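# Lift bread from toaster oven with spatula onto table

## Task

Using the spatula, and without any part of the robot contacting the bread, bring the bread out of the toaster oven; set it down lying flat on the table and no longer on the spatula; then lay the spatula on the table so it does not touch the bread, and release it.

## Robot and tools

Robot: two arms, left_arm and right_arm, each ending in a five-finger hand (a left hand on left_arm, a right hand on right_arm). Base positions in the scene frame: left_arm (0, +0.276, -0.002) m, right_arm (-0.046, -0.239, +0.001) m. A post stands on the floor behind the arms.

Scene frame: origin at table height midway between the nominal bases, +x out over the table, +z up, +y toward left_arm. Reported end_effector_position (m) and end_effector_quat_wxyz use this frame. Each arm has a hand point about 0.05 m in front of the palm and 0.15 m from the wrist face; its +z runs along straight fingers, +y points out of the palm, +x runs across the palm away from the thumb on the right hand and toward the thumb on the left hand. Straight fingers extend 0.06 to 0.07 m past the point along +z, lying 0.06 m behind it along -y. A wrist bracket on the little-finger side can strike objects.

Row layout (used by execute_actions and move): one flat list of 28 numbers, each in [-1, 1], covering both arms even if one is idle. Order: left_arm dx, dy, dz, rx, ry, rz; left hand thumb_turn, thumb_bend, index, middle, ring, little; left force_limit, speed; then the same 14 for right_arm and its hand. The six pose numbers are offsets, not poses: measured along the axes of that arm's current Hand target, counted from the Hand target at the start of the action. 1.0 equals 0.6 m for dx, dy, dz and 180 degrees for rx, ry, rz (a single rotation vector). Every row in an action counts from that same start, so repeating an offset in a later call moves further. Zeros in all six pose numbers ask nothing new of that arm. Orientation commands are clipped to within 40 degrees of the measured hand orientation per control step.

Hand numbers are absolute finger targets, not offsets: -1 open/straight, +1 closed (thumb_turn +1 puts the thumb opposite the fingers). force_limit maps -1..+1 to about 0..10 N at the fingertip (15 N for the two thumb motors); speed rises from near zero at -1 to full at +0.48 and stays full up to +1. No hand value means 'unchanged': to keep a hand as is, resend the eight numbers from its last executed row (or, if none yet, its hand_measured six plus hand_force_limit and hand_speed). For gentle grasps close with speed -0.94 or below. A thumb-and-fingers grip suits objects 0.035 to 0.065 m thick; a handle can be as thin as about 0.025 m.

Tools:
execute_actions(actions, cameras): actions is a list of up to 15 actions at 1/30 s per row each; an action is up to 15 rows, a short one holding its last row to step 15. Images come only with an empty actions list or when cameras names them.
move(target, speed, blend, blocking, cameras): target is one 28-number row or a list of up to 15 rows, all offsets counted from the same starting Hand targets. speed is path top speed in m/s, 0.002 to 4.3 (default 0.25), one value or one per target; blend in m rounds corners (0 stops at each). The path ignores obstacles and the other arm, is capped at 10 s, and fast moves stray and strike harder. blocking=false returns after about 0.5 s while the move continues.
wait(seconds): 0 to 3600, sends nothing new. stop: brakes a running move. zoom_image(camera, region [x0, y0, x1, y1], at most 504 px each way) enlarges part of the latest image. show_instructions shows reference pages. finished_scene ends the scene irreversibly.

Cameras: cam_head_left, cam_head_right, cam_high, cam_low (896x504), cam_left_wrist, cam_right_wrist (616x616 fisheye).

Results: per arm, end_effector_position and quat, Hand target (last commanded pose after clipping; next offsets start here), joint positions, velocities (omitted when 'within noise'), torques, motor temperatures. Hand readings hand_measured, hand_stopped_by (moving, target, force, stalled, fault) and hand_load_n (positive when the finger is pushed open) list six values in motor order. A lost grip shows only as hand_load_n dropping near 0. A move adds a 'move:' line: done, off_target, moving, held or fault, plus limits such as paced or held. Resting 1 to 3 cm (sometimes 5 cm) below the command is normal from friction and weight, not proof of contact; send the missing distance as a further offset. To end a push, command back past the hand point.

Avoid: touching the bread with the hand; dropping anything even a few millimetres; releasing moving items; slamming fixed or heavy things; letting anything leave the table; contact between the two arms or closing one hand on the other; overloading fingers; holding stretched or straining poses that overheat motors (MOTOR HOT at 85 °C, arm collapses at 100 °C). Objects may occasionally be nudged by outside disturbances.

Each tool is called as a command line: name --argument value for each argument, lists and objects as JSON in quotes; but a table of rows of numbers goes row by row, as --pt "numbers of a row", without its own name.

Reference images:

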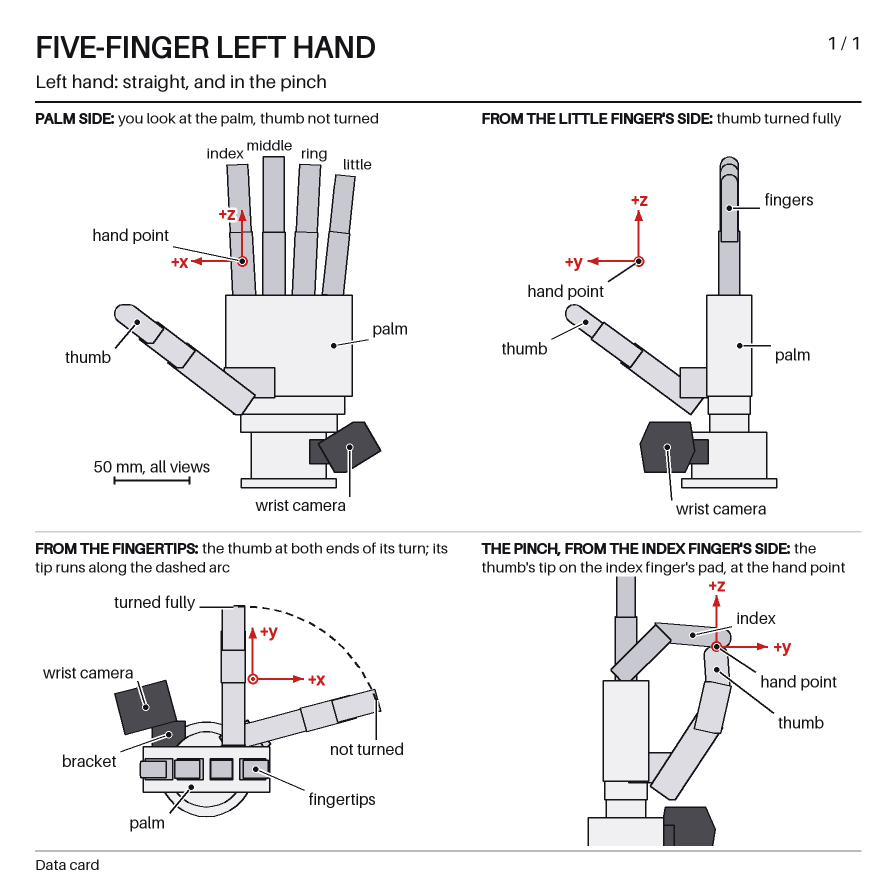

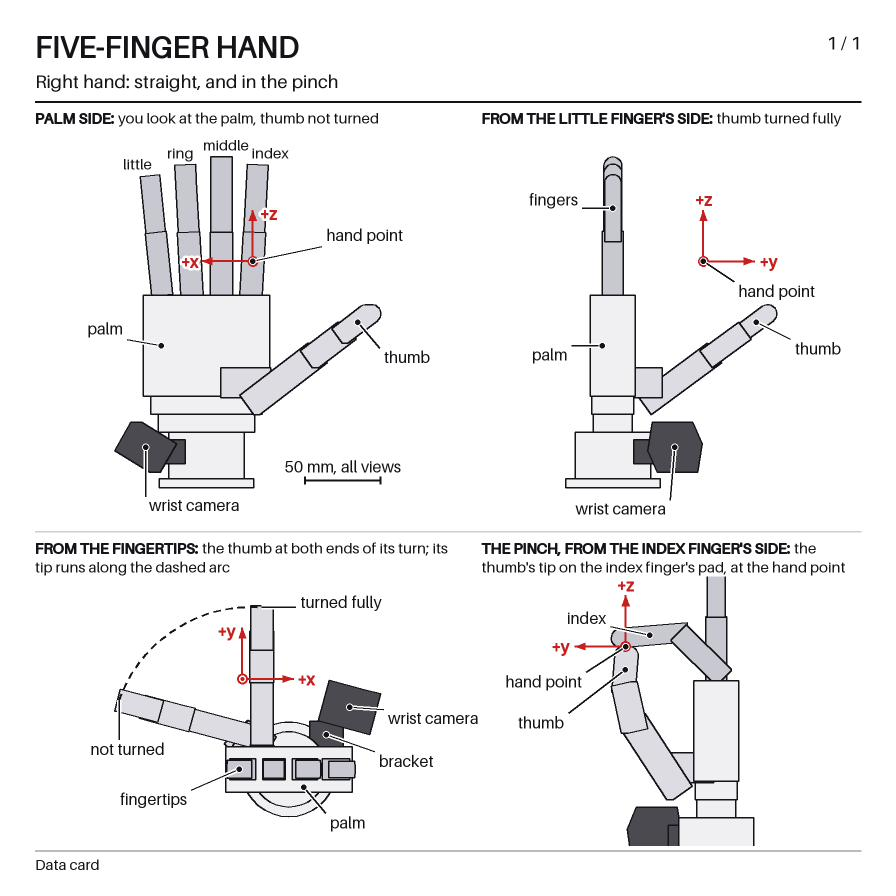

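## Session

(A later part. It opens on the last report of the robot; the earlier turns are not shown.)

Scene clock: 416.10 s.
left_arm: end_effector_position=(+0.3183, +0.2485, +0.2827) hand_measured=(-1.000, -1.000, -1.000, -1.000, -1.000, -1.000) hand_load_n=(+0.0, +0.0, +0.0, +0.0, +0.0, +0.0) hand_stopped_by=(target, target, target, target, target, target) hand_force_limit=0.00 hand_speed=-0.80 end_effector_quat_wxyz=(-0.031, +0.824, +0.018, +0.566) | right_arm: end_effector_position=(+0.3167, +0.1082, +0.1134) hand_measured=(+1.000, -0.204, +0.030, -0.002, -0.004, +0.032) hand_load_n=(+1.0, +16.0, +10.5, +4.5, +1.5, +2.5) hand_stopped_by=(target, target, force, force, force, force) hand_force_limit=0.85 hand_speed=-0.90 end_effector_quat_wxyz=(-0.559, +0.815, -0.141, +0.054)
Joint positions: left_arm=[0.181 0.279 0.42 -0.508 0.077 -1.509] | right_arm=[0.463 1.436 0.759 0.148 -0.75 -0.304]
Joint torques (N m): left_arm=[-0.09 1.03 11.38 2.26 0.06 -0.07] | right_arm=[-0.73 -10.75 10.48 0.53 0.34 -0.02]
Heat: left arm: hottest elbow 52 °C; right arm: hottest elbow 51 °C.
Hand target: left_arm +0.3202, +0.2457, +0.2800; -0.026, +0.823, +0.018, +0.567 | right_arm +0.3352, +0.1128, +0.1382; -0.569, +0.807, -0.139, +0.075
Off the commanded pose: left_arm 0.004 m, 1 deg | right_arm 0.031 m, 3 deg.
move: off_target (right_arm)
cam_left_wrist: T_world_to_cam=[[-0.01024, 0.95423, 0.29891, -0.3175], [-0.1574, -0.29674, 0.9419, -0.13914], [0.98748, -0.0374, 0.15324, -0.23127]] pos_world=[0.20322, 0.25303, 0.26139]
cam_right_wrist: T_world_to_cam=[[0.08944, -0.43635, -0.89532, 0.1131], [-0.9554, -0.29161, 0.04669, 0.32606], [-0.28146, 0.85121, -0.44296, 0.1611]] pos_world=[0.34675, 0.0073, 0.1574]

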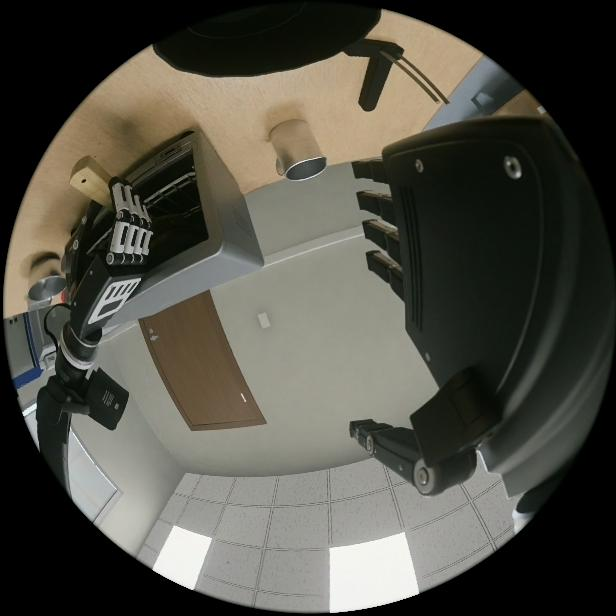

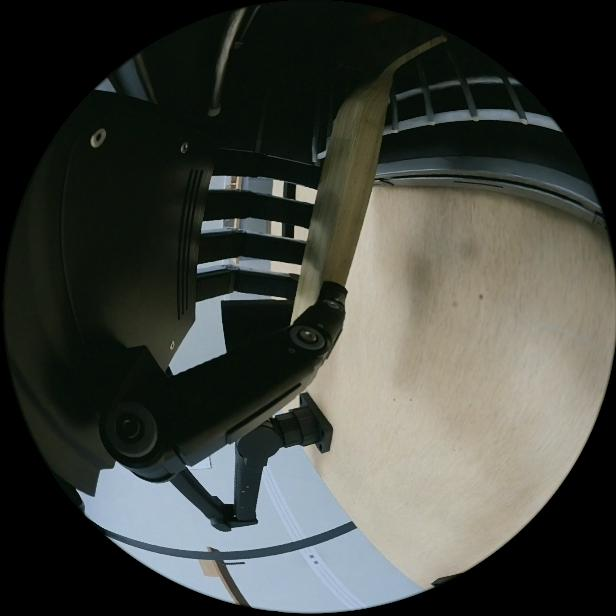

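move --pt "0 0 0 0 0 0 -1 -1 -1 -1 -1 -1 0 -0.8 -0.0592 0.02 0.0015 0 0 0 1 -0.2 0.4 0.4 0.4 0.4 0.85 -0.9" --pt "0 0 0 0 0 0 -1 -1 -1 -1 -1 -1 0 -0.8 -0.2094 0.0143 -0.0265 0 0 0 1 -0.2 0.4 0.4 0.4 0.4 0.85 -0.9" --speed 0.06 --blend '[0.01,0]' --cameras '["cam_left_wrist"]'

zoom_image --camera "cam_left_wrist" --region '[110, 160, 210, 260]'

zoom_image --camera "cam_left_wrist" --region '[140, 195, 205, 260]'

Scene clock: 420.00 s.
left_arm: end_effector_position=(+0.3183, +0.2485, +0.2827) hand_measured=(-1.000, -1.000, -1.000, -1.000, -1.000, -1.000) hand_load_n=(+0.0, +0.0, +0.0, +0.0, +0.0, +0.0) hand_stopped_by=(target, target, target, target, target, target) hand_force_limit=0.00 hand_speed=-0.80 end_effector_quat_wxyz=(-0.031, +0.824, +0.018, +0.566) | right_arm: end_effector_position=(+0.2135, +0.1313, +0.1316) hand_measured=(+1.000, -0.204, +0.030, -0.002, -0.004, +0.032) hand_load_n=(+1.5, +16.0, +10.5, +4.5, +1.5, +2.5) hand_stopped_by=(target, target, force, force, force, force) hand_force_limit=0.85 hand_speed=-0.90 end_effector_quat_wxyz=(-0.559, +0.813, -0.143, +0.072)
Joint positions: left_arm=[0.181 0.279 0.42 -0.508 0.077 -1.509] | right_arm=[0.69 1.181 0.57 0.179 -0.519 -0.179]
Joint torques (N m): left_arm=[-0.09 1.03 11.44 2.29 0.08 -0.05] | right_arm=[0.91 -7.71 7.38 1.68 -0.04 -0.01]
Heat: left arm: hottest elbow 52 °C; right arm: hottest elbow 51 °C.
Hand target: left_arm +0.3202, +0.2457, +0.2800; -0.026, +0.823, +0.018, +0.567 | right_arm +0.2103, +0.1345, +0.1402; -0.569, +0.807, -0.139, +0.075
Off the commanded pose: left_arm 0.004 m, 1 deg | right_arm 0.010 m, 1 deg.
move: done
cam_left_wrist: T_world_to_cam=[[-0.01024, 0.95423, 0.29891, -0.3175], [-0.1574, -0.29674, 0.9419, -0.13914], [0.98748, -0.0374, 0.15324, -0.23127]] pos_world=[0.20322, 0.25303, 0.26139]

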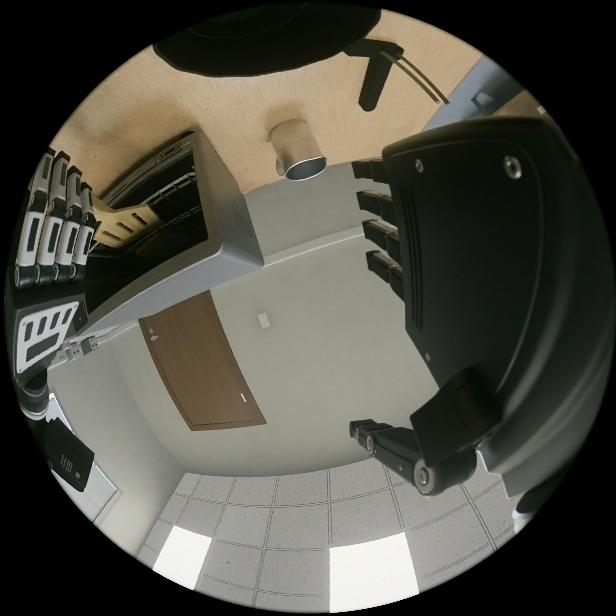

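Scaled by 5.040 from the camera's image (finer frame: 880x880).

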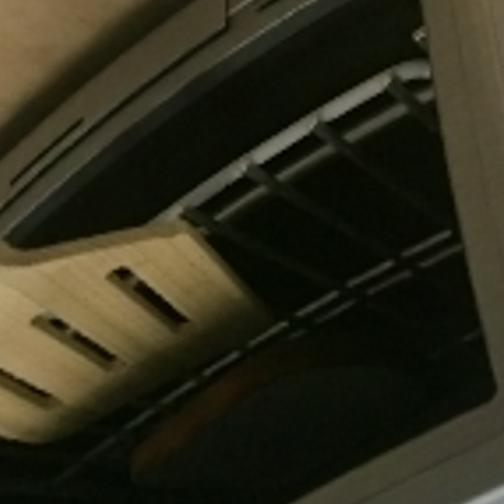

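Scaled by 7.754 from the camera's image (finer frame: 880x880).

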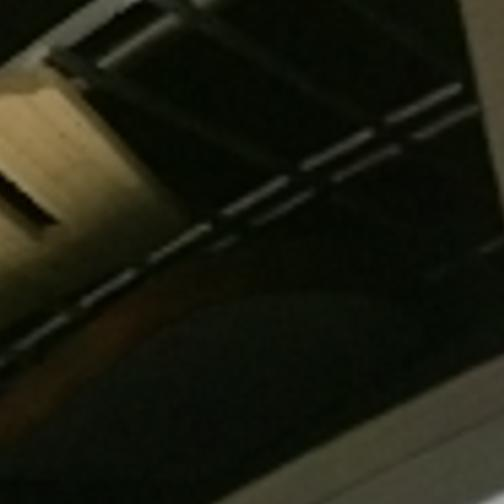

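move --pt "0 0 0 0 0 0 -1 -1 -1 -1 -1 -1 0 -0.8 -0.0947 0.0475 -0.0717 0 0 0 1 -0.2 0.4 0.4 0.4 0.4 0.85 -0.9" --pt "0 0 0 0 0 0 -1 -1 -1 -1 -1 -1 0 -0.8 -0.0903 0.1571 -0.0319 0 0 0 1 -0.2 0.4 0.4 0.4 0.4 0.85 -0.9" --speed 0.08 --blend '[0.015,0]' --cameras '["cam_head_left","cam_head_right","cam_right_wrist"]'

Scene clock: 423.37 s.
left_arm: end_effector_position=(+0.3183, +0.2485, +0.2827) hand_measured=(-1.000, -1.000, -1.000, -1.000, -1.000, -1.000) hand_load_n=(-0.5, +0.0, +0.0, +0.0, +0.0, +0.0) hand_stopped_by=(target, target, target, target, target, target) hand_force_limit=0.00 hand_speed=-0.80 end_effector_quat_wxyz=(-0.031, +0.824, +0.018, +0.566) | right_arm: end_effector_position=(+0.1430, +0.1006, +0.0598) hand_measured=(+1.000, -0.204, +0.030, -0.002, -0.004, +0.032) hand_load_n=(+1.0, +15.5, +10.5, +4.5, +1.5, +2.5) hand_stopped_by=(target, target, force, force, force, force) hand_force_limit=0.85 hand_speed=-0.90 end_effector_quat_wxyz=(-0.564, +0.810, -0.141, +0.077)
Joint positions: left_arm=[0.181 0.279 0.42 -0.508 0.077 -1.509] | right_arm=[0.783 1.16 0.286 0.475 -0.431 -0.138]
Joint torques (N m): left_arm=[-0.09 1.08 11.43 2.25 0.07 -0.07] | right_arm=[0.73 -3.84 5.91 2.37 -0.04 0]
Heat: left arm: hottest elbow 52 °C; right arm: hottest elbow 50 °C.
Hand target: left_arm +0.3202, +0.2457, +0.2800; -0.026, +0.823, +0.018, +0.567 | right_arm +0.1403, +0.1045, +0.0603; -0.569, +0.807, -0.138, +0.075
Off the commanded pose: left_arm 0.004 m, 1 deg | right_arm 0.005 m, 1 deg.
move: done
cam_right_wrist: T_world_to_cam=[[0.11335, -0.43333, -0.89408, 0.0735], [-0.96401, -0.2658, 0.00661, 0.1614], [-0.24051, 0.86115, -0.44786, 0.0883]] pos_world=[0.16849, -0.00128, 0.10419]

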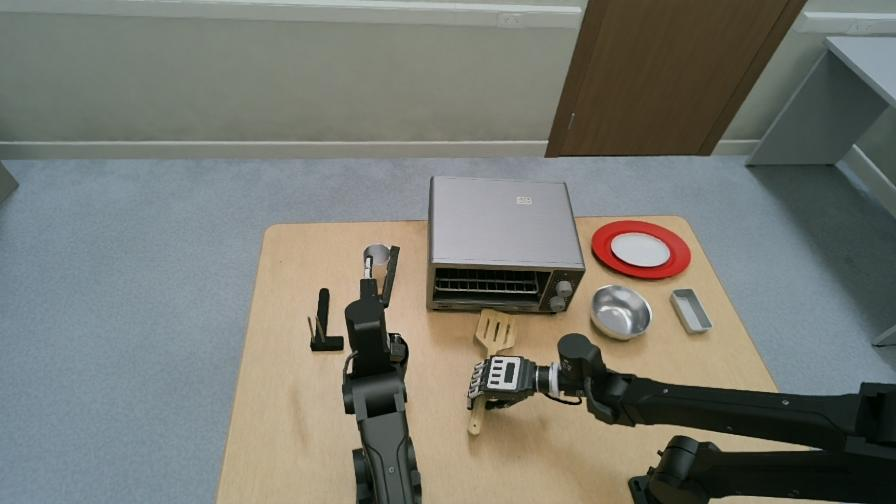

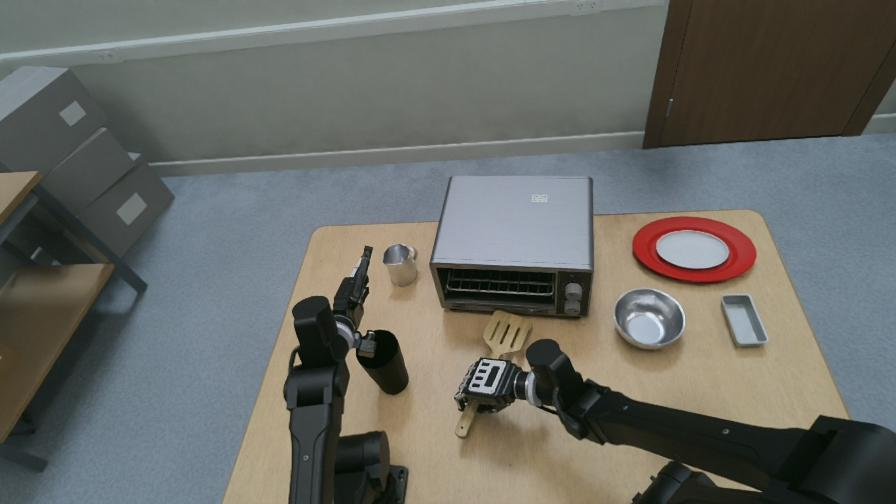

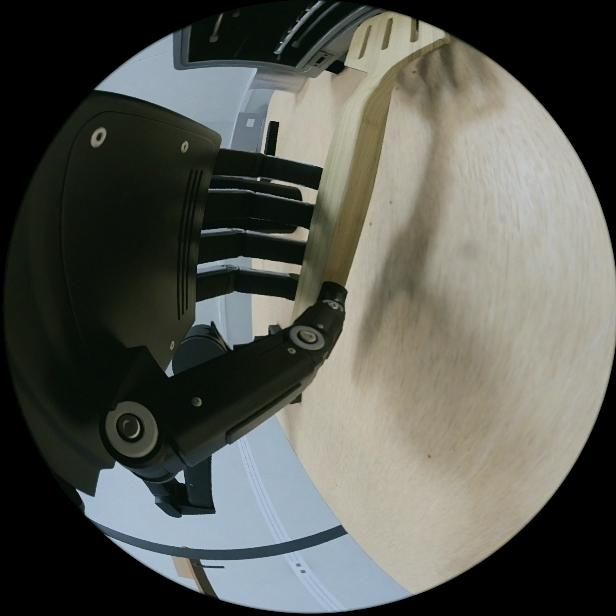

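move --target '[0,0,0,0,0,0,-1,-1,-1,-1,-1,-1,0,-0.8,0.0012,0.0313,0.0114,0,0,0,1,-0.2,0.4,0.4,0.4,0.4,0.85,-0.9]' --speed 0.04 --cameras '["cam_head_left","cam_head_right"]'

zoom_image --camera "cam_head_left" --region '[440, 290, 560, 450]'

Scene clock: 424.77 s.
left_arm: end_effector_position=(+0.3183, +0.2485, +0.2827) hand_measured=(-1.000, -1.000, -1.000, -1.000, -1.000, -1.000) hand_load_n=(+0.0, +0.0, +0.0, +0.0, +0.0, +0.0) hand_stopped_by=(target, target, target, target, target, target) hand_force_limit=0.00 hand_speed=-0.80 end_effector_quat_wxyz=(-0.031, +0.824, +0.018, +0.566) | right_arm: end_effector_position=(+0.1433, +0.1010, +0.0400) hand_measured=(+1.000, -0.204, +0.030, -0.002, -0.004, +0.032) hand_load_n=(+1.0, +15.5, +10.5, +4.5, +1.5, +2.0) hand_stopped_by=(target, target, force, force, force, force) hand_force_limit=0.85 hand_speed=-0.90 end_effector_quat_wxyz=(-0.564, +0.810, -0.141, +0.077)
Joint positions: left_arm=[0.181 0.279 0.42 -0.508 0.077 -1.509] | right_arm=[0.783 1.257 0.265 0.594 -0.431 -0.138]
Joint torques (N m): left_arm=[-0.09 1.14 11.44 2.24 0.06 -0.07] | right_arm=[1.14 -3.96 5.15 2.4 -0.02 -0.01]
Heat: left arm: hottest elbow 52 °C; right arm: hottest elbow 50 °C.
Hand target: left_arm +0.3202, +0.2457, +0.2800; -0.026, +0.823, +0.018, +0.567 | right_arm +0.1403, +0.1045, +0.0403; -0.569, +0.807, -0.139, +0.075
Off the commanded pose: left_arm 0.004 m, 1 deg | right_arm 0.005 m, 1 deg.
move: done

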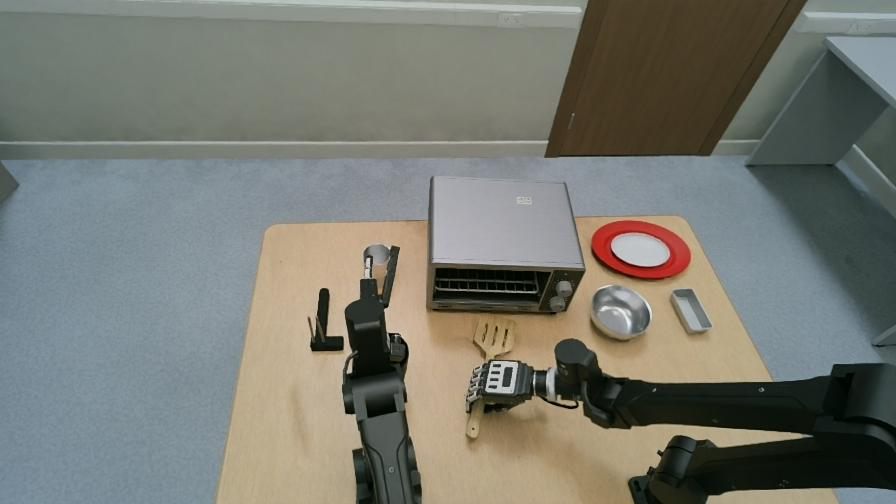

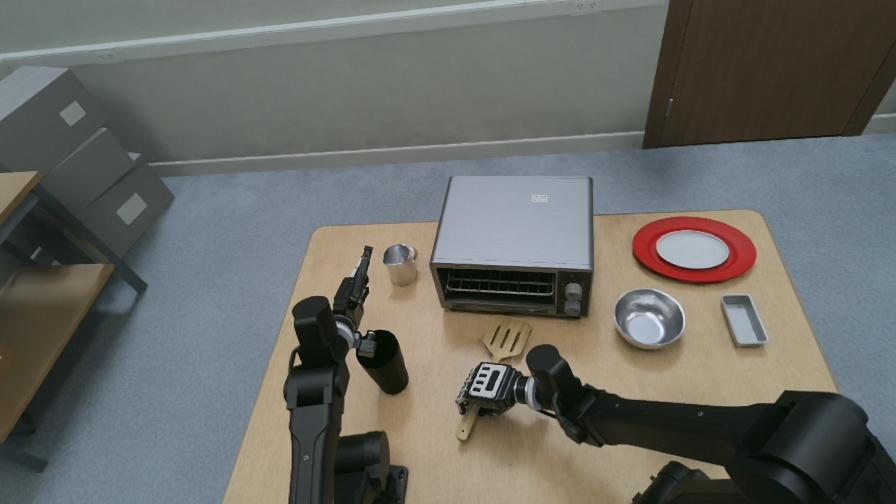

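Scaled by 3.150 from the camera's image (finer frame: 1280x720).

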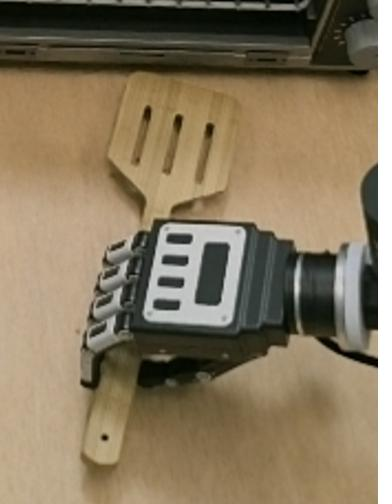

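move --target '[0,0,0,0,0,0,-1,-1,-1,-1,-1,-1,0,-0.8,0.0006,0.0156,0.0057,0,0,0,1,-0.2,0.4,0.4,0.4,0.4,0.85,-0.9]' --speed 0.03 --cameras '["cam_head_left","cam_head_right"]'

zoom_image --camera "cam_head_left" --region '[440, 290, 560, 450]'

zoom_image --camera "cam_head_right" --region '[440, 290, 560, 450]'

Scene clock: 425.80 s.
left_arm: end_effector_position=(+0.3183, +0.2485, +0.2827) hand_measured=(-1.000, -1.000, -1.000, -1.000, -1.000, -1.000) hand_load_n=(+0.0, +0.0, +0.0, +0.0, -0.5, +0.0) hand_stopped_by=(target, target, target, target, target, target) hand_force_limit=0.00 hand_speed=-0.80 end_effector_quat_wxyz=(-0.031, +0.824, +0.018, +0.566) | right_arm: end_effector_position=(+0.1434, +0.1011, +0.0299) hand_measured=(+1.000, -0.204, +0.030, -0.002, -0.004, +0.032) hand_load_n=(+1.0, +15.5, +10.5, +4.5, +1.5, +2.0) hand_stopped_by=(target, target, force, force, force, force) hand_force_limit=0.85 hand_speed=-0.90 end_effector_quat_wxyz=(-0.564, +0.810, -0.141, +0.077)
Joint positions: left_arm=[0.181 0.279 0.42 -0.508 0.077 -1.509] | right_arm=[0.783 1.31 0.256 0.655 -0.431 -0.138]
Joint torques (N m): left_arm=[-0.15 1.03 11.45 2.24 0.06 -0.07] | right_arm=[0.67 -4.31 4.79 2.28 -0.02 -0.02]
Heat: left arm: hottest elbow 52 °C; right arm: hottest elbow 49 °C.
Hand target: left_arm +0.3202, +0.2457, +0.2800; -0.026, +0.823, +0.018, +0.567 | right_arm +0.1403, +0.1045, +0.0302; -0.569, +0.807, -0.139, +0.075
Off the commanded pose: left_arm 0.004 m, 1 deg | right_arm 0.005 m, 1 deg.
move: done

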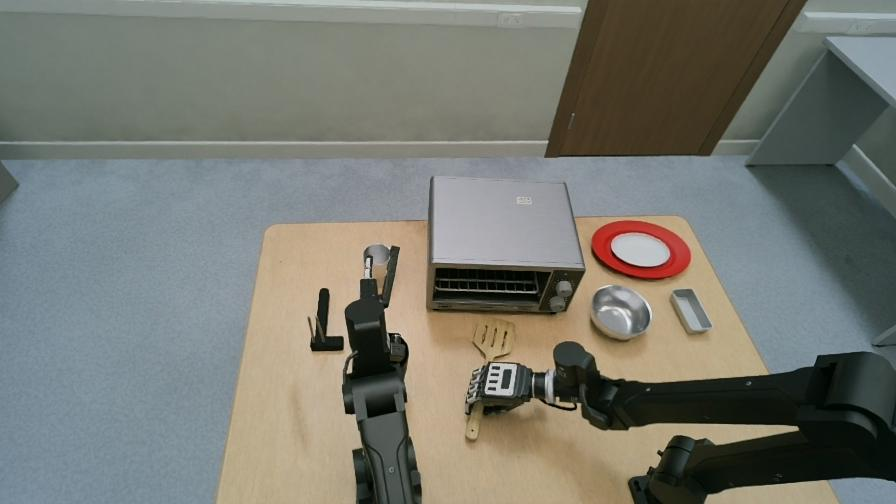

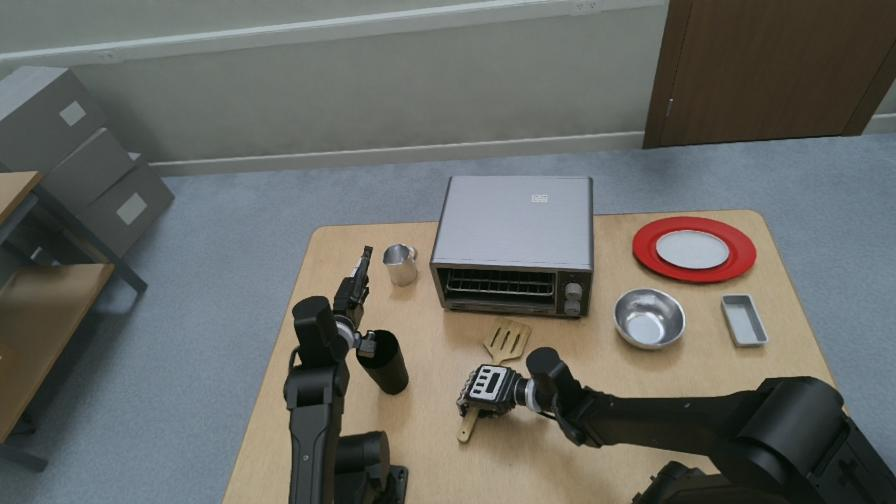

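Scaled by 3.150 from the camera's image (finer frame: 1280x720).

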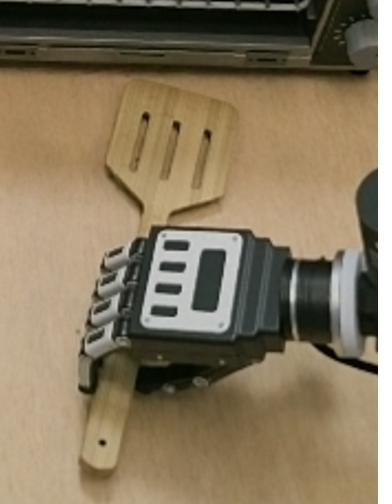

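Scaled by 3.150 from the camera's image (finer frame: 1280x720).

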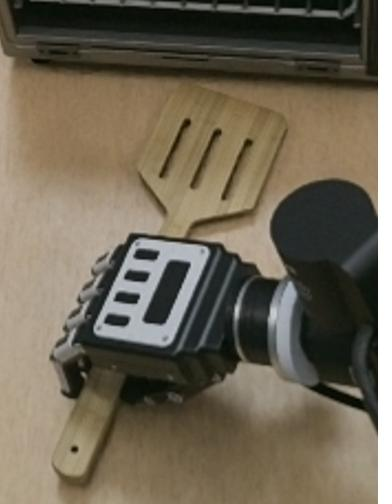

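move --target '[0,0,0,0,0,0,-1,-1,-1,-1,-1,-1,0,-0.8,0.0003,0.0078,0.0028,0,0,0,1,-0.2,0.4,0.4,0.4,0.4,0.85,-0.9]' --speed 0.02

Scene clock: 426.93 s.
left_arm: end_effector_position=(+0.3183, +0.2485, +0.2827) hand_measured=(-1.000, -1.000, -1.000, -1.000, -1.000, -1.000) hand_load_n=(+0.0, +0.0, +0.0, +0.0, +0.0, +0.0) hand_stopped_by=(target, target, target, target, target, target) hand_force_limit=0.00 hand_speed=-0.80 end_effector_quat_wxyz=(-0.031, +0.824, +0.018, +0.566) | right_arm: end_effector_position=(+0.1435, +0.1011, +0.0249) hand_measured=(+1.000, -0.204, +0.030, -0.002, -0.004, +0.032) hand_load_n=(+1.5, +15.5, +10.5, +4.5, +1.5, +2.0) hand_stopped_by=(target, target, force, force, force, force) hand_force_limit=0.85 hand_speed=-0.90 end_effector_quat_wxyz=(-0.564, +0.810, -0.141, +0.077)
Joint positions: left_arm=[0.181 0.279 0.42 -0.508 0.077 -1.509] | right_arm=[0.783 1.337 0.252 0.687 -0.431 -0.138]
Joint torques (N m): left_arm=[-0.09 0.91 11.45 2.22 0.07 -0.07] | right_arm=[0.67 -4.72 4.56 2.4 0 -0.02]
Heat: left arm: hottest elbow 52 °C; right arm: hottest elbow 49 °C.
Hand target: left_arm +0.3202, +0.2457, +0.2800; -0.026, +0.823, +0.018, +0.567 | right_arm +0.1403, +0.1045, +0.0252; -0.569, +0.807, -0.139, +0.075
Off the commanded pose: left_arm 0.004 m, 1 deg | right_arm 0.005 m, 1 deg.
move: done

move --target '[0,0,0,0,0,0,-1,-1,-1,-1,-1,-1,0,-0.8,0.0003,0.0078,0.0028,0,0,0,1,-0.2,0.4,0.4,0.4,0.4,0.85,-0.9]' --speed 0.02 --cameras '["cam_head_left","cam_head_right","cam_right_wrist"]'

zoom_image --camera "cam_head_left" --region '[440, 290, 560, 450]'

zoom_image --camera "cam_head_right" --region '[440, 290, 560, 450]'

Scene clock: 427.80 s.
left_arm: end_effector_position=(+0.3183, +0.2485, +0.2827) hand_measured=(-1.000, -1.000, -1.000, -1.000, -1.000, -1.000) hand_load_n=(-0.5, -0.5, +0.0, +0.0, +0.0, +0.0) hand_stopped_by=(target, target, target, target, target, target) hand_force_limit=0.00 hand_speed=-0.80 end_effector_quat_wxyz=(-0.031, +0.824, +0.018, +0.566) | right_arm: end_effector_position=(+0.1441, +0.1018, +0.0210) hand_measured=(+1.000, -0.204, +0.030, -0.002, -0.004, +0.032) hand_load_n=(+1.5, +15.5, +10.5, +4.5, +1.5, +2.5) hand_stopped_by=(target, target, force, force, force, force) hand_force_limit=0.85 hand_speed=-0.90 end_effector_quat_wxyz=(-0.565, +0.809, -0.140, +0.078)
Joint positions: left_arm=[0.181 0.279 0.42 -0.508 0.077 -1.509] | right_arm=[0.783 1.364 0.25 0.719 -0.431 -0.138]
Joint torques (N m): left_arm=[-0.21 1.08 11.4 2.25 0.07 -0.07] | right_arm=[0.85 -4.42 4.3 2.36 -0.01 0.01]
Heat: left arm: hottest elbow 52 °C; right arm: hottest elbow 49 °C.
Hand target: left_arm +0.3202, +0.2457, +0.2800; -0.026, +0.823, +0.018, +0.567 | right_arm +0.1404, +0.1045, +0.0204; -0.569, +0.807, -0.139, +0.075
Off the commanded pose: left_arm 0.004 m, 1 deg | right_arm 0.005 m, 1 deg.
move: done
cam_right_wrist: T_world_to_cam=[[0.11537, -0.43082, -0.89503, 0.03868], [-0.96406, -0.26565, 0.0036, 0.16309], [-0.23931, 0.86245, -0.44599, 0.06988]] pos_world=[0.16949, -0.00028, 0.0652]

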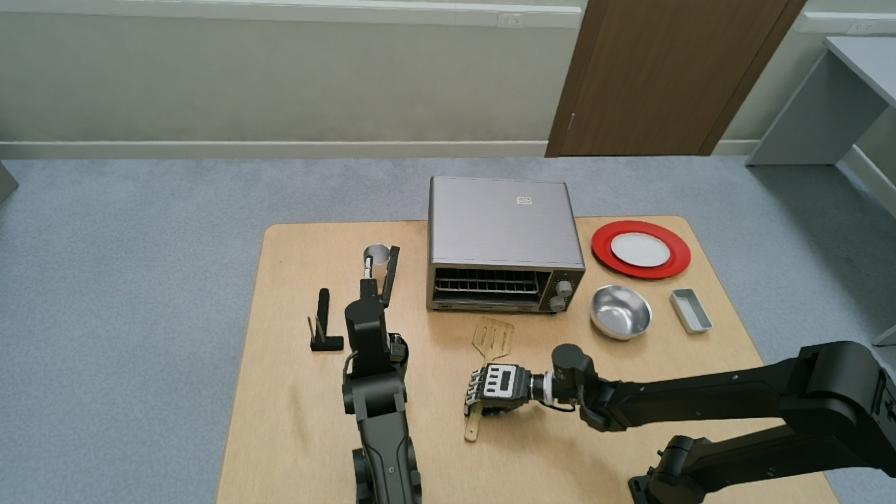

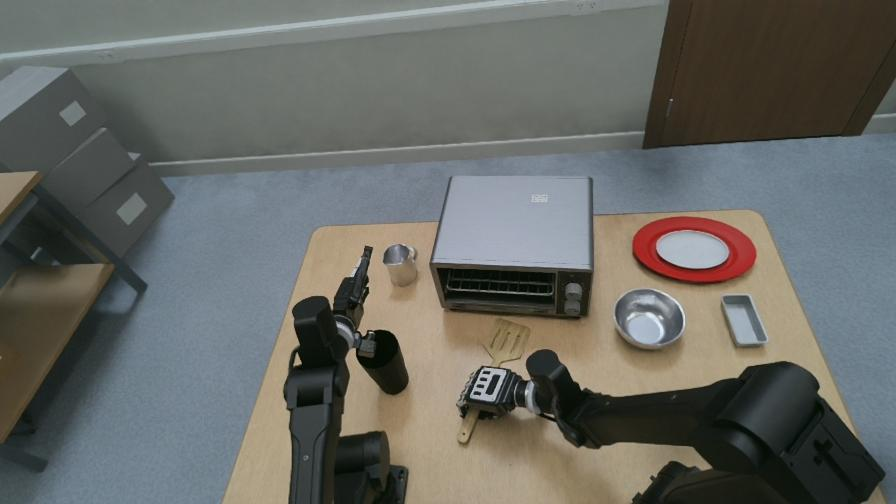

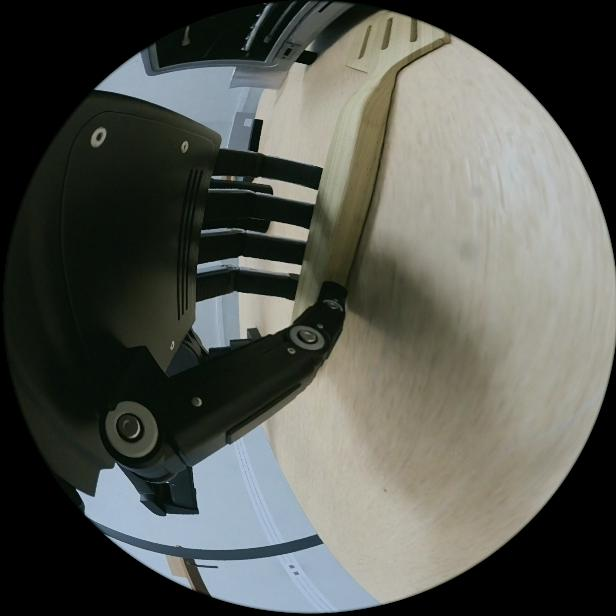

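Scaled by 3.150 from the camera's image (finer frame: 1280x720).

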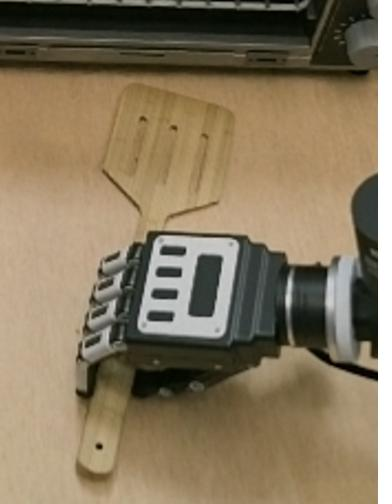

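Scaled by 3.150 from the camera's image (finer frame: 1280x720).

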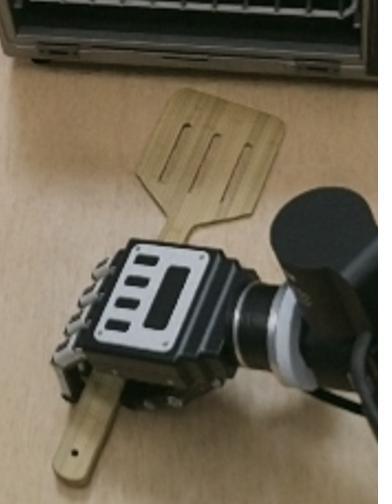

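move --target '[0,0,0,0,0,0,-1,-1,-1,-1,-1,-1,0,-0.8,0,0,0,0,0,0,1,-0.2,-0.3,-0.3,-0.3,-0.3,0.85,-0.9]' --cameras '["cam_head_left","cam_head_right","cam_right_wrist"]'

zoom_image --camera "cam_head_left" --region '[440, 290, 560, 450]'

Scene clock: 429.43 s.
left_arm: end_effector_position=(+0.3183, +0.2485, +0.2827) hand_measured=(-1.000, -1.000, -1.000, -1.000, -1.000, -1.000) hand_load_n=(+0.0, +0.0, +0.0, +0.0, +0.0, +0.0) hand_stopped_by=(target, target, target, target, target, target) hand_force_limit=0.00 hand_speed=-0.80 end_effector_quat_wxyz=(-0.031, +0.824, +0.018, +0.566) | right_arm: end_effector_position=(+0.1443, +0.1020, +0.0214) hand_measured=(+1.000, -0.200, -0.300, -0.300, -0.300, -0.300) hand_load_n=(+0.0, +0.5, +0.0, +0.0, +0.0, +0.0) hand_stopped_by=(target, target, target, target, target, target) hand_force_limit=0.85 hand_speed=-0.90 end_effector_quat_wxyz=(-0.566, +0.809, -0.140, +0.079)
Joint positions: left_arm=[0.181 0.279 0.42 -0.508 0.077 -1.509] | right_arm=[0.783 1.365 0.25 0.723 -0.431 -0.138]
Joint torques (N m): left_arm=[-0.21 0.91 11.43 2.26 0.07 -0.08] | right_arm=[1.03 -4.72 4.3 2.17 -0.01 0]
Heat: left arm: hottest elbow 52 °C; right arm: hottest elbow 48 °C.
Hand target: left_arm +0.3202, +0.2457, +0.2800; -0.026, +0.823, +0.018, +0.567 | right_arm +0.1404, +0.1044, +0.0203; -0.569, +0.807, -0.139, +0.075
Off the commanded pose: left_arm 0.004 m, 1 deg | right_arm 0.005 m, 1 deg.
move: done
cam_right_wrist: T_world_to_cam=[[0.11704, -0.42907, -0.89566, 0.03868], [-0.96406, -0.26569, 0.0013, 0.16349], [-0.23852, 0.86331, -0.44475, 0.06963]] pos_world=[0.16969, -0.00008, 0.0654]

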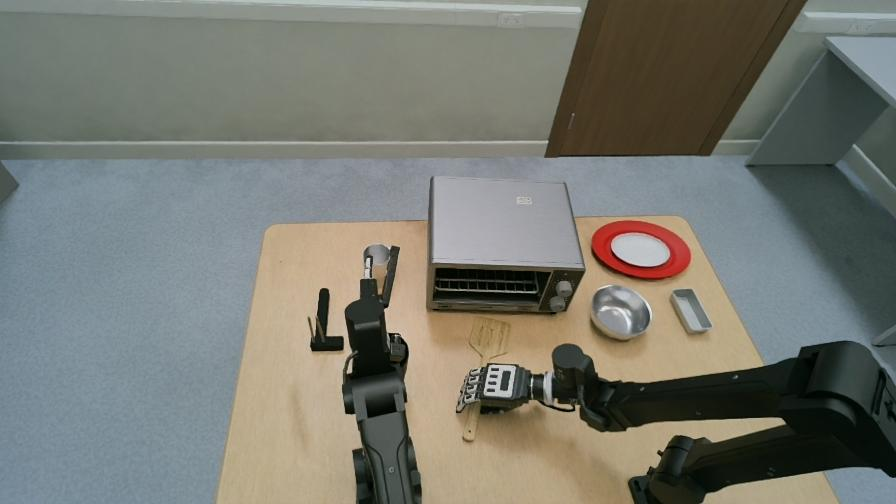

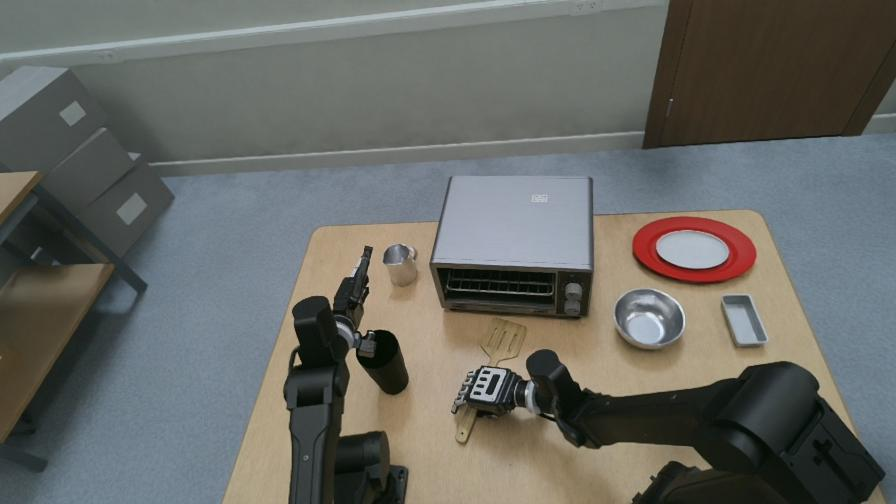

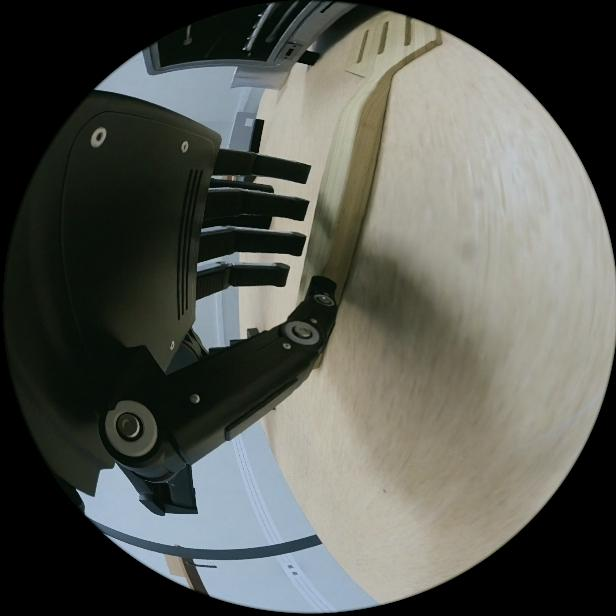

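Scaled by 3.150 from the camera's image (finer frame: 1280x720).

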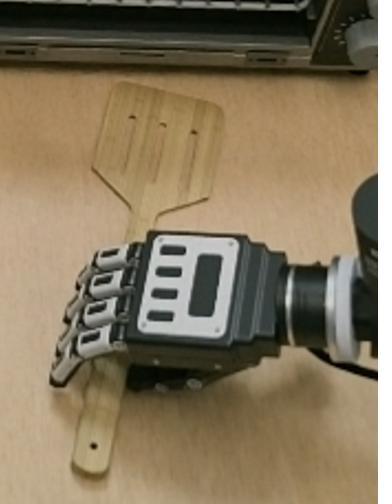

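move --pt "0 0 0 0 0 0 -1 -1 -1 -1 -1 -1 0 -0.8 0.0005 0.0041 -0.0114 0 0 0 1 -0.2 -0.5 -0.5 -0.5 -0.5 0.85 -0.5" --pt "0 0 0 0 0 0 -1 -1 -1 -1 -1 -1 0 -0.8 -0.0007 -0.0272 -0.0228 0 0 0 1 -0.2 -0.5 -0.5 -0.5 -0.5 0.85 -0.5" --pt "0 0 0 0 0 0 -1 -1 -1 -1 -1 -1 0 -0.8 -0.0782 -0.0317 -0.0018 0 0 0 1 -0.2 -0.5 -0.5 -0.5 -0.5 0.85 -0.5" --speed 0.05 --cameras '["cam_head_left","cam_head_right","cam_right_wrist"]'

zoom_image --camera "cam_head_left" --region '[440, 290, 560, 450]'

Scene clock: 433.13 s.
left_arm: end_effector_position=(+0.3183, +0.2485, +0.2827) hand_measured=(-1.000, -1.000, -1.000, -1.000, -1.000, -1.000) hand_load_n=(+0.0, +0.0, +0.0, +0.0, +0.0, +0.0) hand_stopped_by=(target, target, target, target, target, target) hand_force_limit=0.00 hand_speed=-0.80 end_effector_quat_wxyz=(-0.031, +0.824, +0.018, +0.566) | right_arm: end_effector_position=(+0.1009, +0.1201, +0.0327) hand_measured=(+1.000, -0.200, -0.500, -0.500, -0.500, -0.500) hand_load_n=(+0.0, +0.0, +0.0, +0.0, +0.0, +0.0) hand_stopped_by=(target, target, target, target, target, target) hand_force_limit=0.85 hand_speed=-0.50 end_effector_quat_wxyz=(-0.557, +0.815, -0.140, +0.076)
Joint positions: left_arm=[0.181 0.279 0.42 -0.508 0.077 -1.509] | right_arm=[0.971 1.251 0.235 0.626 -0.258 -0.069]
Joint torques (N m): left_arm=[-0.26 0.97 11.41 2.29 0.06 -0.07] | right_arm=[0.97 -5.25 5.03 2.15 0.1 0.04]
Heat: left arm: hottest elbow 53 °C; right arm: hottest elbow 48 °C.
Hand target: left_arm +0.3202, +0.2457, +0.2800; -0.026, +0.823, +0.018, +0.567 | right_arm +0.0981, +0.1239, +0.0403; -0.569, +0.807, -0.139, +0.075
Off the commanded pose: left_arm 0.004 m, 1 deg | right_arm 0.009 m, 2 deg.
move: done
cam_right_wrist: T_world_to_cam=[[0.1111, -0.44668, -0.88777, 0.06415], [-0.96311, -0.26871, 0.01467, 0.12616], [-0.2451, 0.85339, -0.46006, 0.05103]] pos_world=[0.12689, 0.01901, 0.07858]

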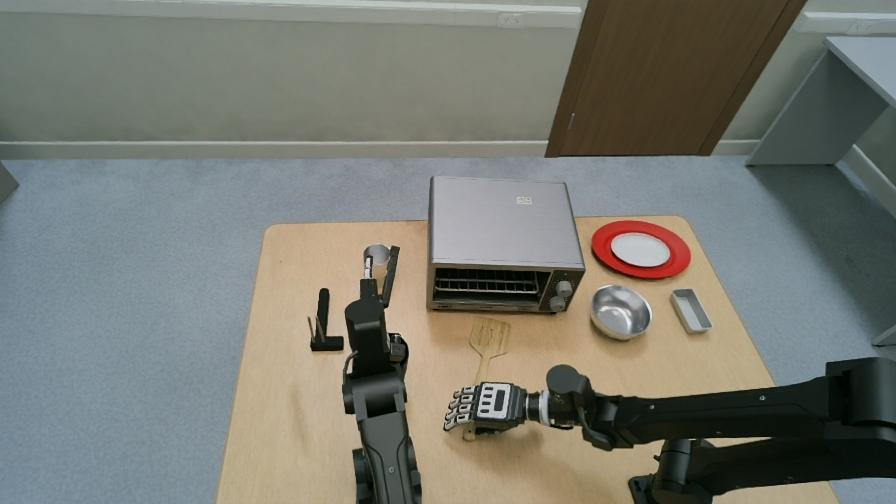

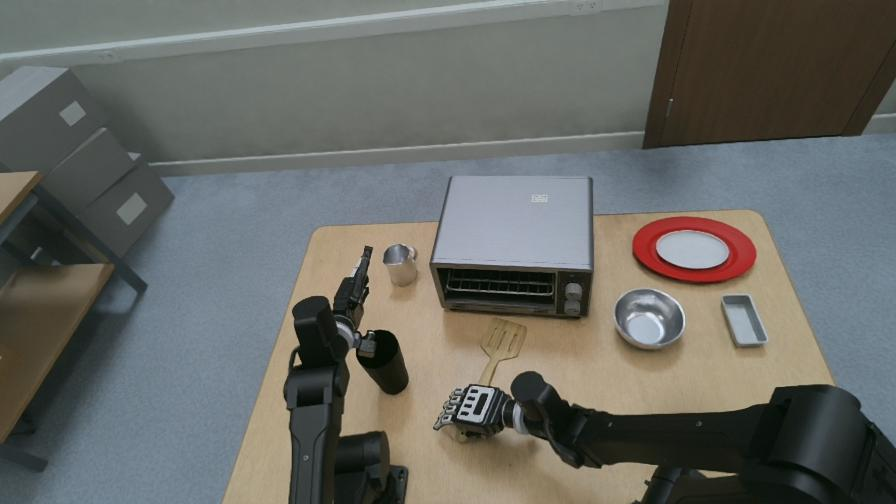

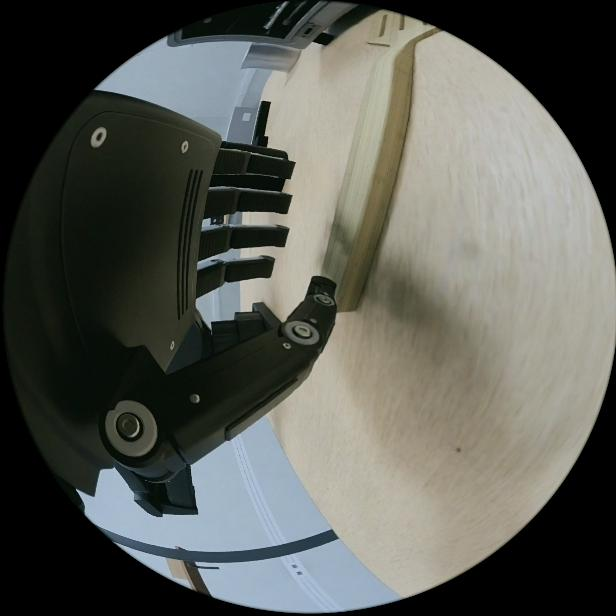

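Scaled by 3.150 from the camera's image (finer frame: 1280x720).

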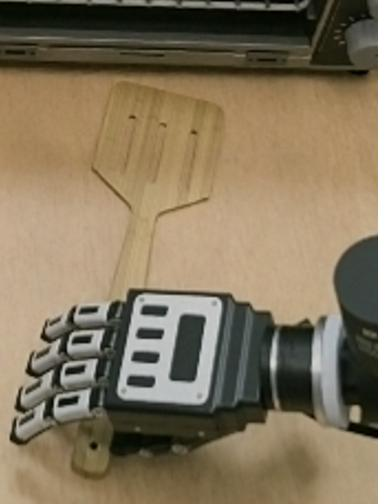

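move --target '[0,0,0,0,0,0,-1,-1,-1,-1,-1,-1,0,-0.8,0.0012,0.0196,-0.0002,0,0,0,1,-0.2,-0.5,-0.5,-0.5,-0.5,0.85,-0.5]' --speed 0.03 --cameras '["cam_right_wrist","cam_head_left"]'

zoom_image --camera "cam_right_wrist" --region '[190, 80, 430, 360]'

Scene clock: 434.70 s.
left_arm: end_effector_position=(+0.3183, +0.2485, +0.2827) hand_measured=(-1.000, -1.000, -1.000, -1.000, -1.000, -1.000) hand_load_n=(+0.0, +0.0, +0.0, +0.0, +0.0, +0.0) hand_stopped_by=(target, target, target, target, target, target) hand_force_limit=0.00 hand_speed=-0.80 end_effector_quat_wxyz=(-0.031, +0.824, +0.018, +0.566) | right_arm: end_effector_position=(+0.1002, +0.1197, +0.0315) hand_measured=(+1.000, -0.200, -0.500, -0.500, -0.500, -0.500) hand_load_n=(+0.0, +0.0, +0.0, +0.0, +0.0, +0.0) hand_stopped_by=(target, target, target, target, target, target) hand_force_limit=0.85 hand_speed=-0.50 end_effector_quat_wxyz=(-0.567, +0.808, -0.137, +0.079)
Joint positions: left_arm=[0.181 0.279 0.42 -0.508 0.077 -1.509] | right_arm=[0.971 1.274 0.218 0.692 -0.259 -0.069]
Joint torques (N m): left_arm=[-0.15 1.08 11.44 2.28 0.07 -0.06] | right_arm=[0.5 -3.49 4.6 2.28 -0.09 -0.01]
Heat: left arm: hottest elbow 53 °C; right arm: hottest elbow 47 °C.
Hand target: left_arm +0.3202, +0.2457, +0.2800; -0.026, +0.823, +0.018, +0.567 | right_arm +0.0970, +0.1200, +0.0293; -0.569, +0.807, -0.139, +0.075
Off the commanded pose: left_arm 0.004 m, 1 deg | right_arm 0.004 m, 1 deg.
move: done
cam_right_wrist: T_world_to_cam=[[0.12319, -0.42718, -0.89573, 0.05966], [-0.96295, -0.26965, -0.00384, 0.12617], [-0.23989, 0.86302, -0.44457, 0.04854]] pos_world=[0.12579, 0.01762, 0.0755]
Images, in order (width x height): cam_head_left 896x504, cam_right_wrist 616x616.

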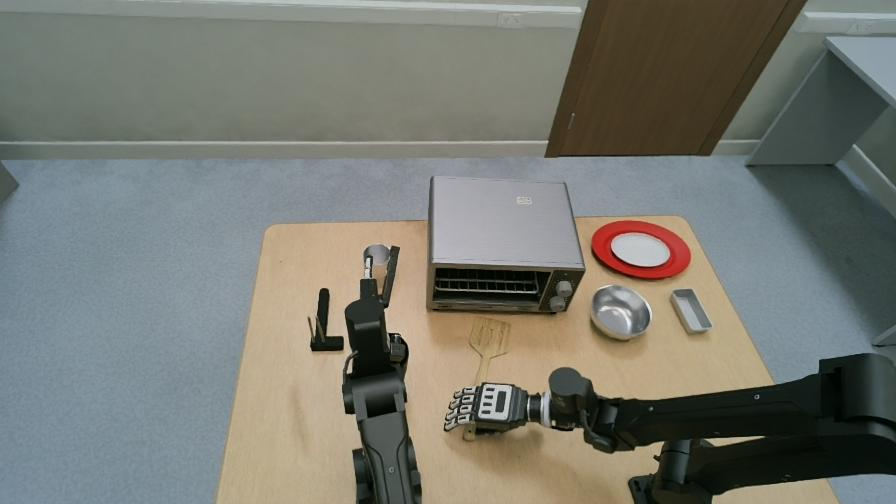

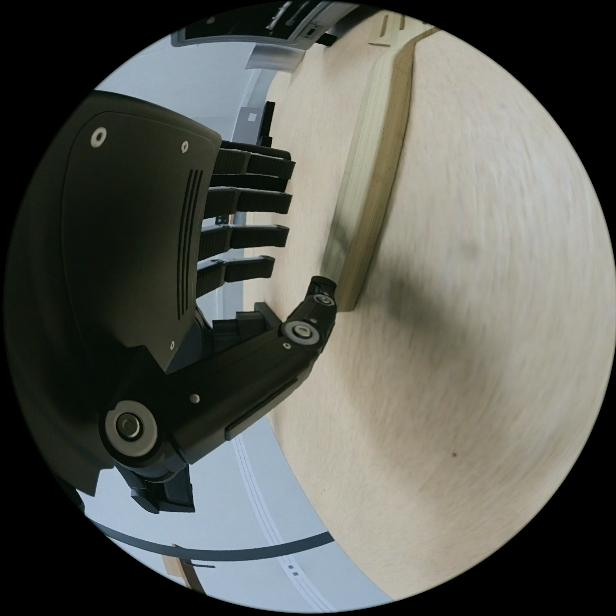

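Scaled by 1.800 from the camera's image (finer frame: 880x880).

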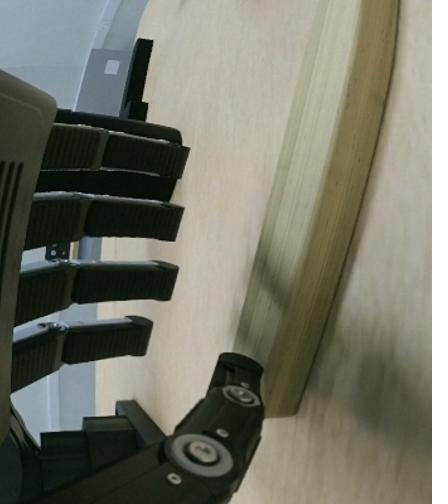

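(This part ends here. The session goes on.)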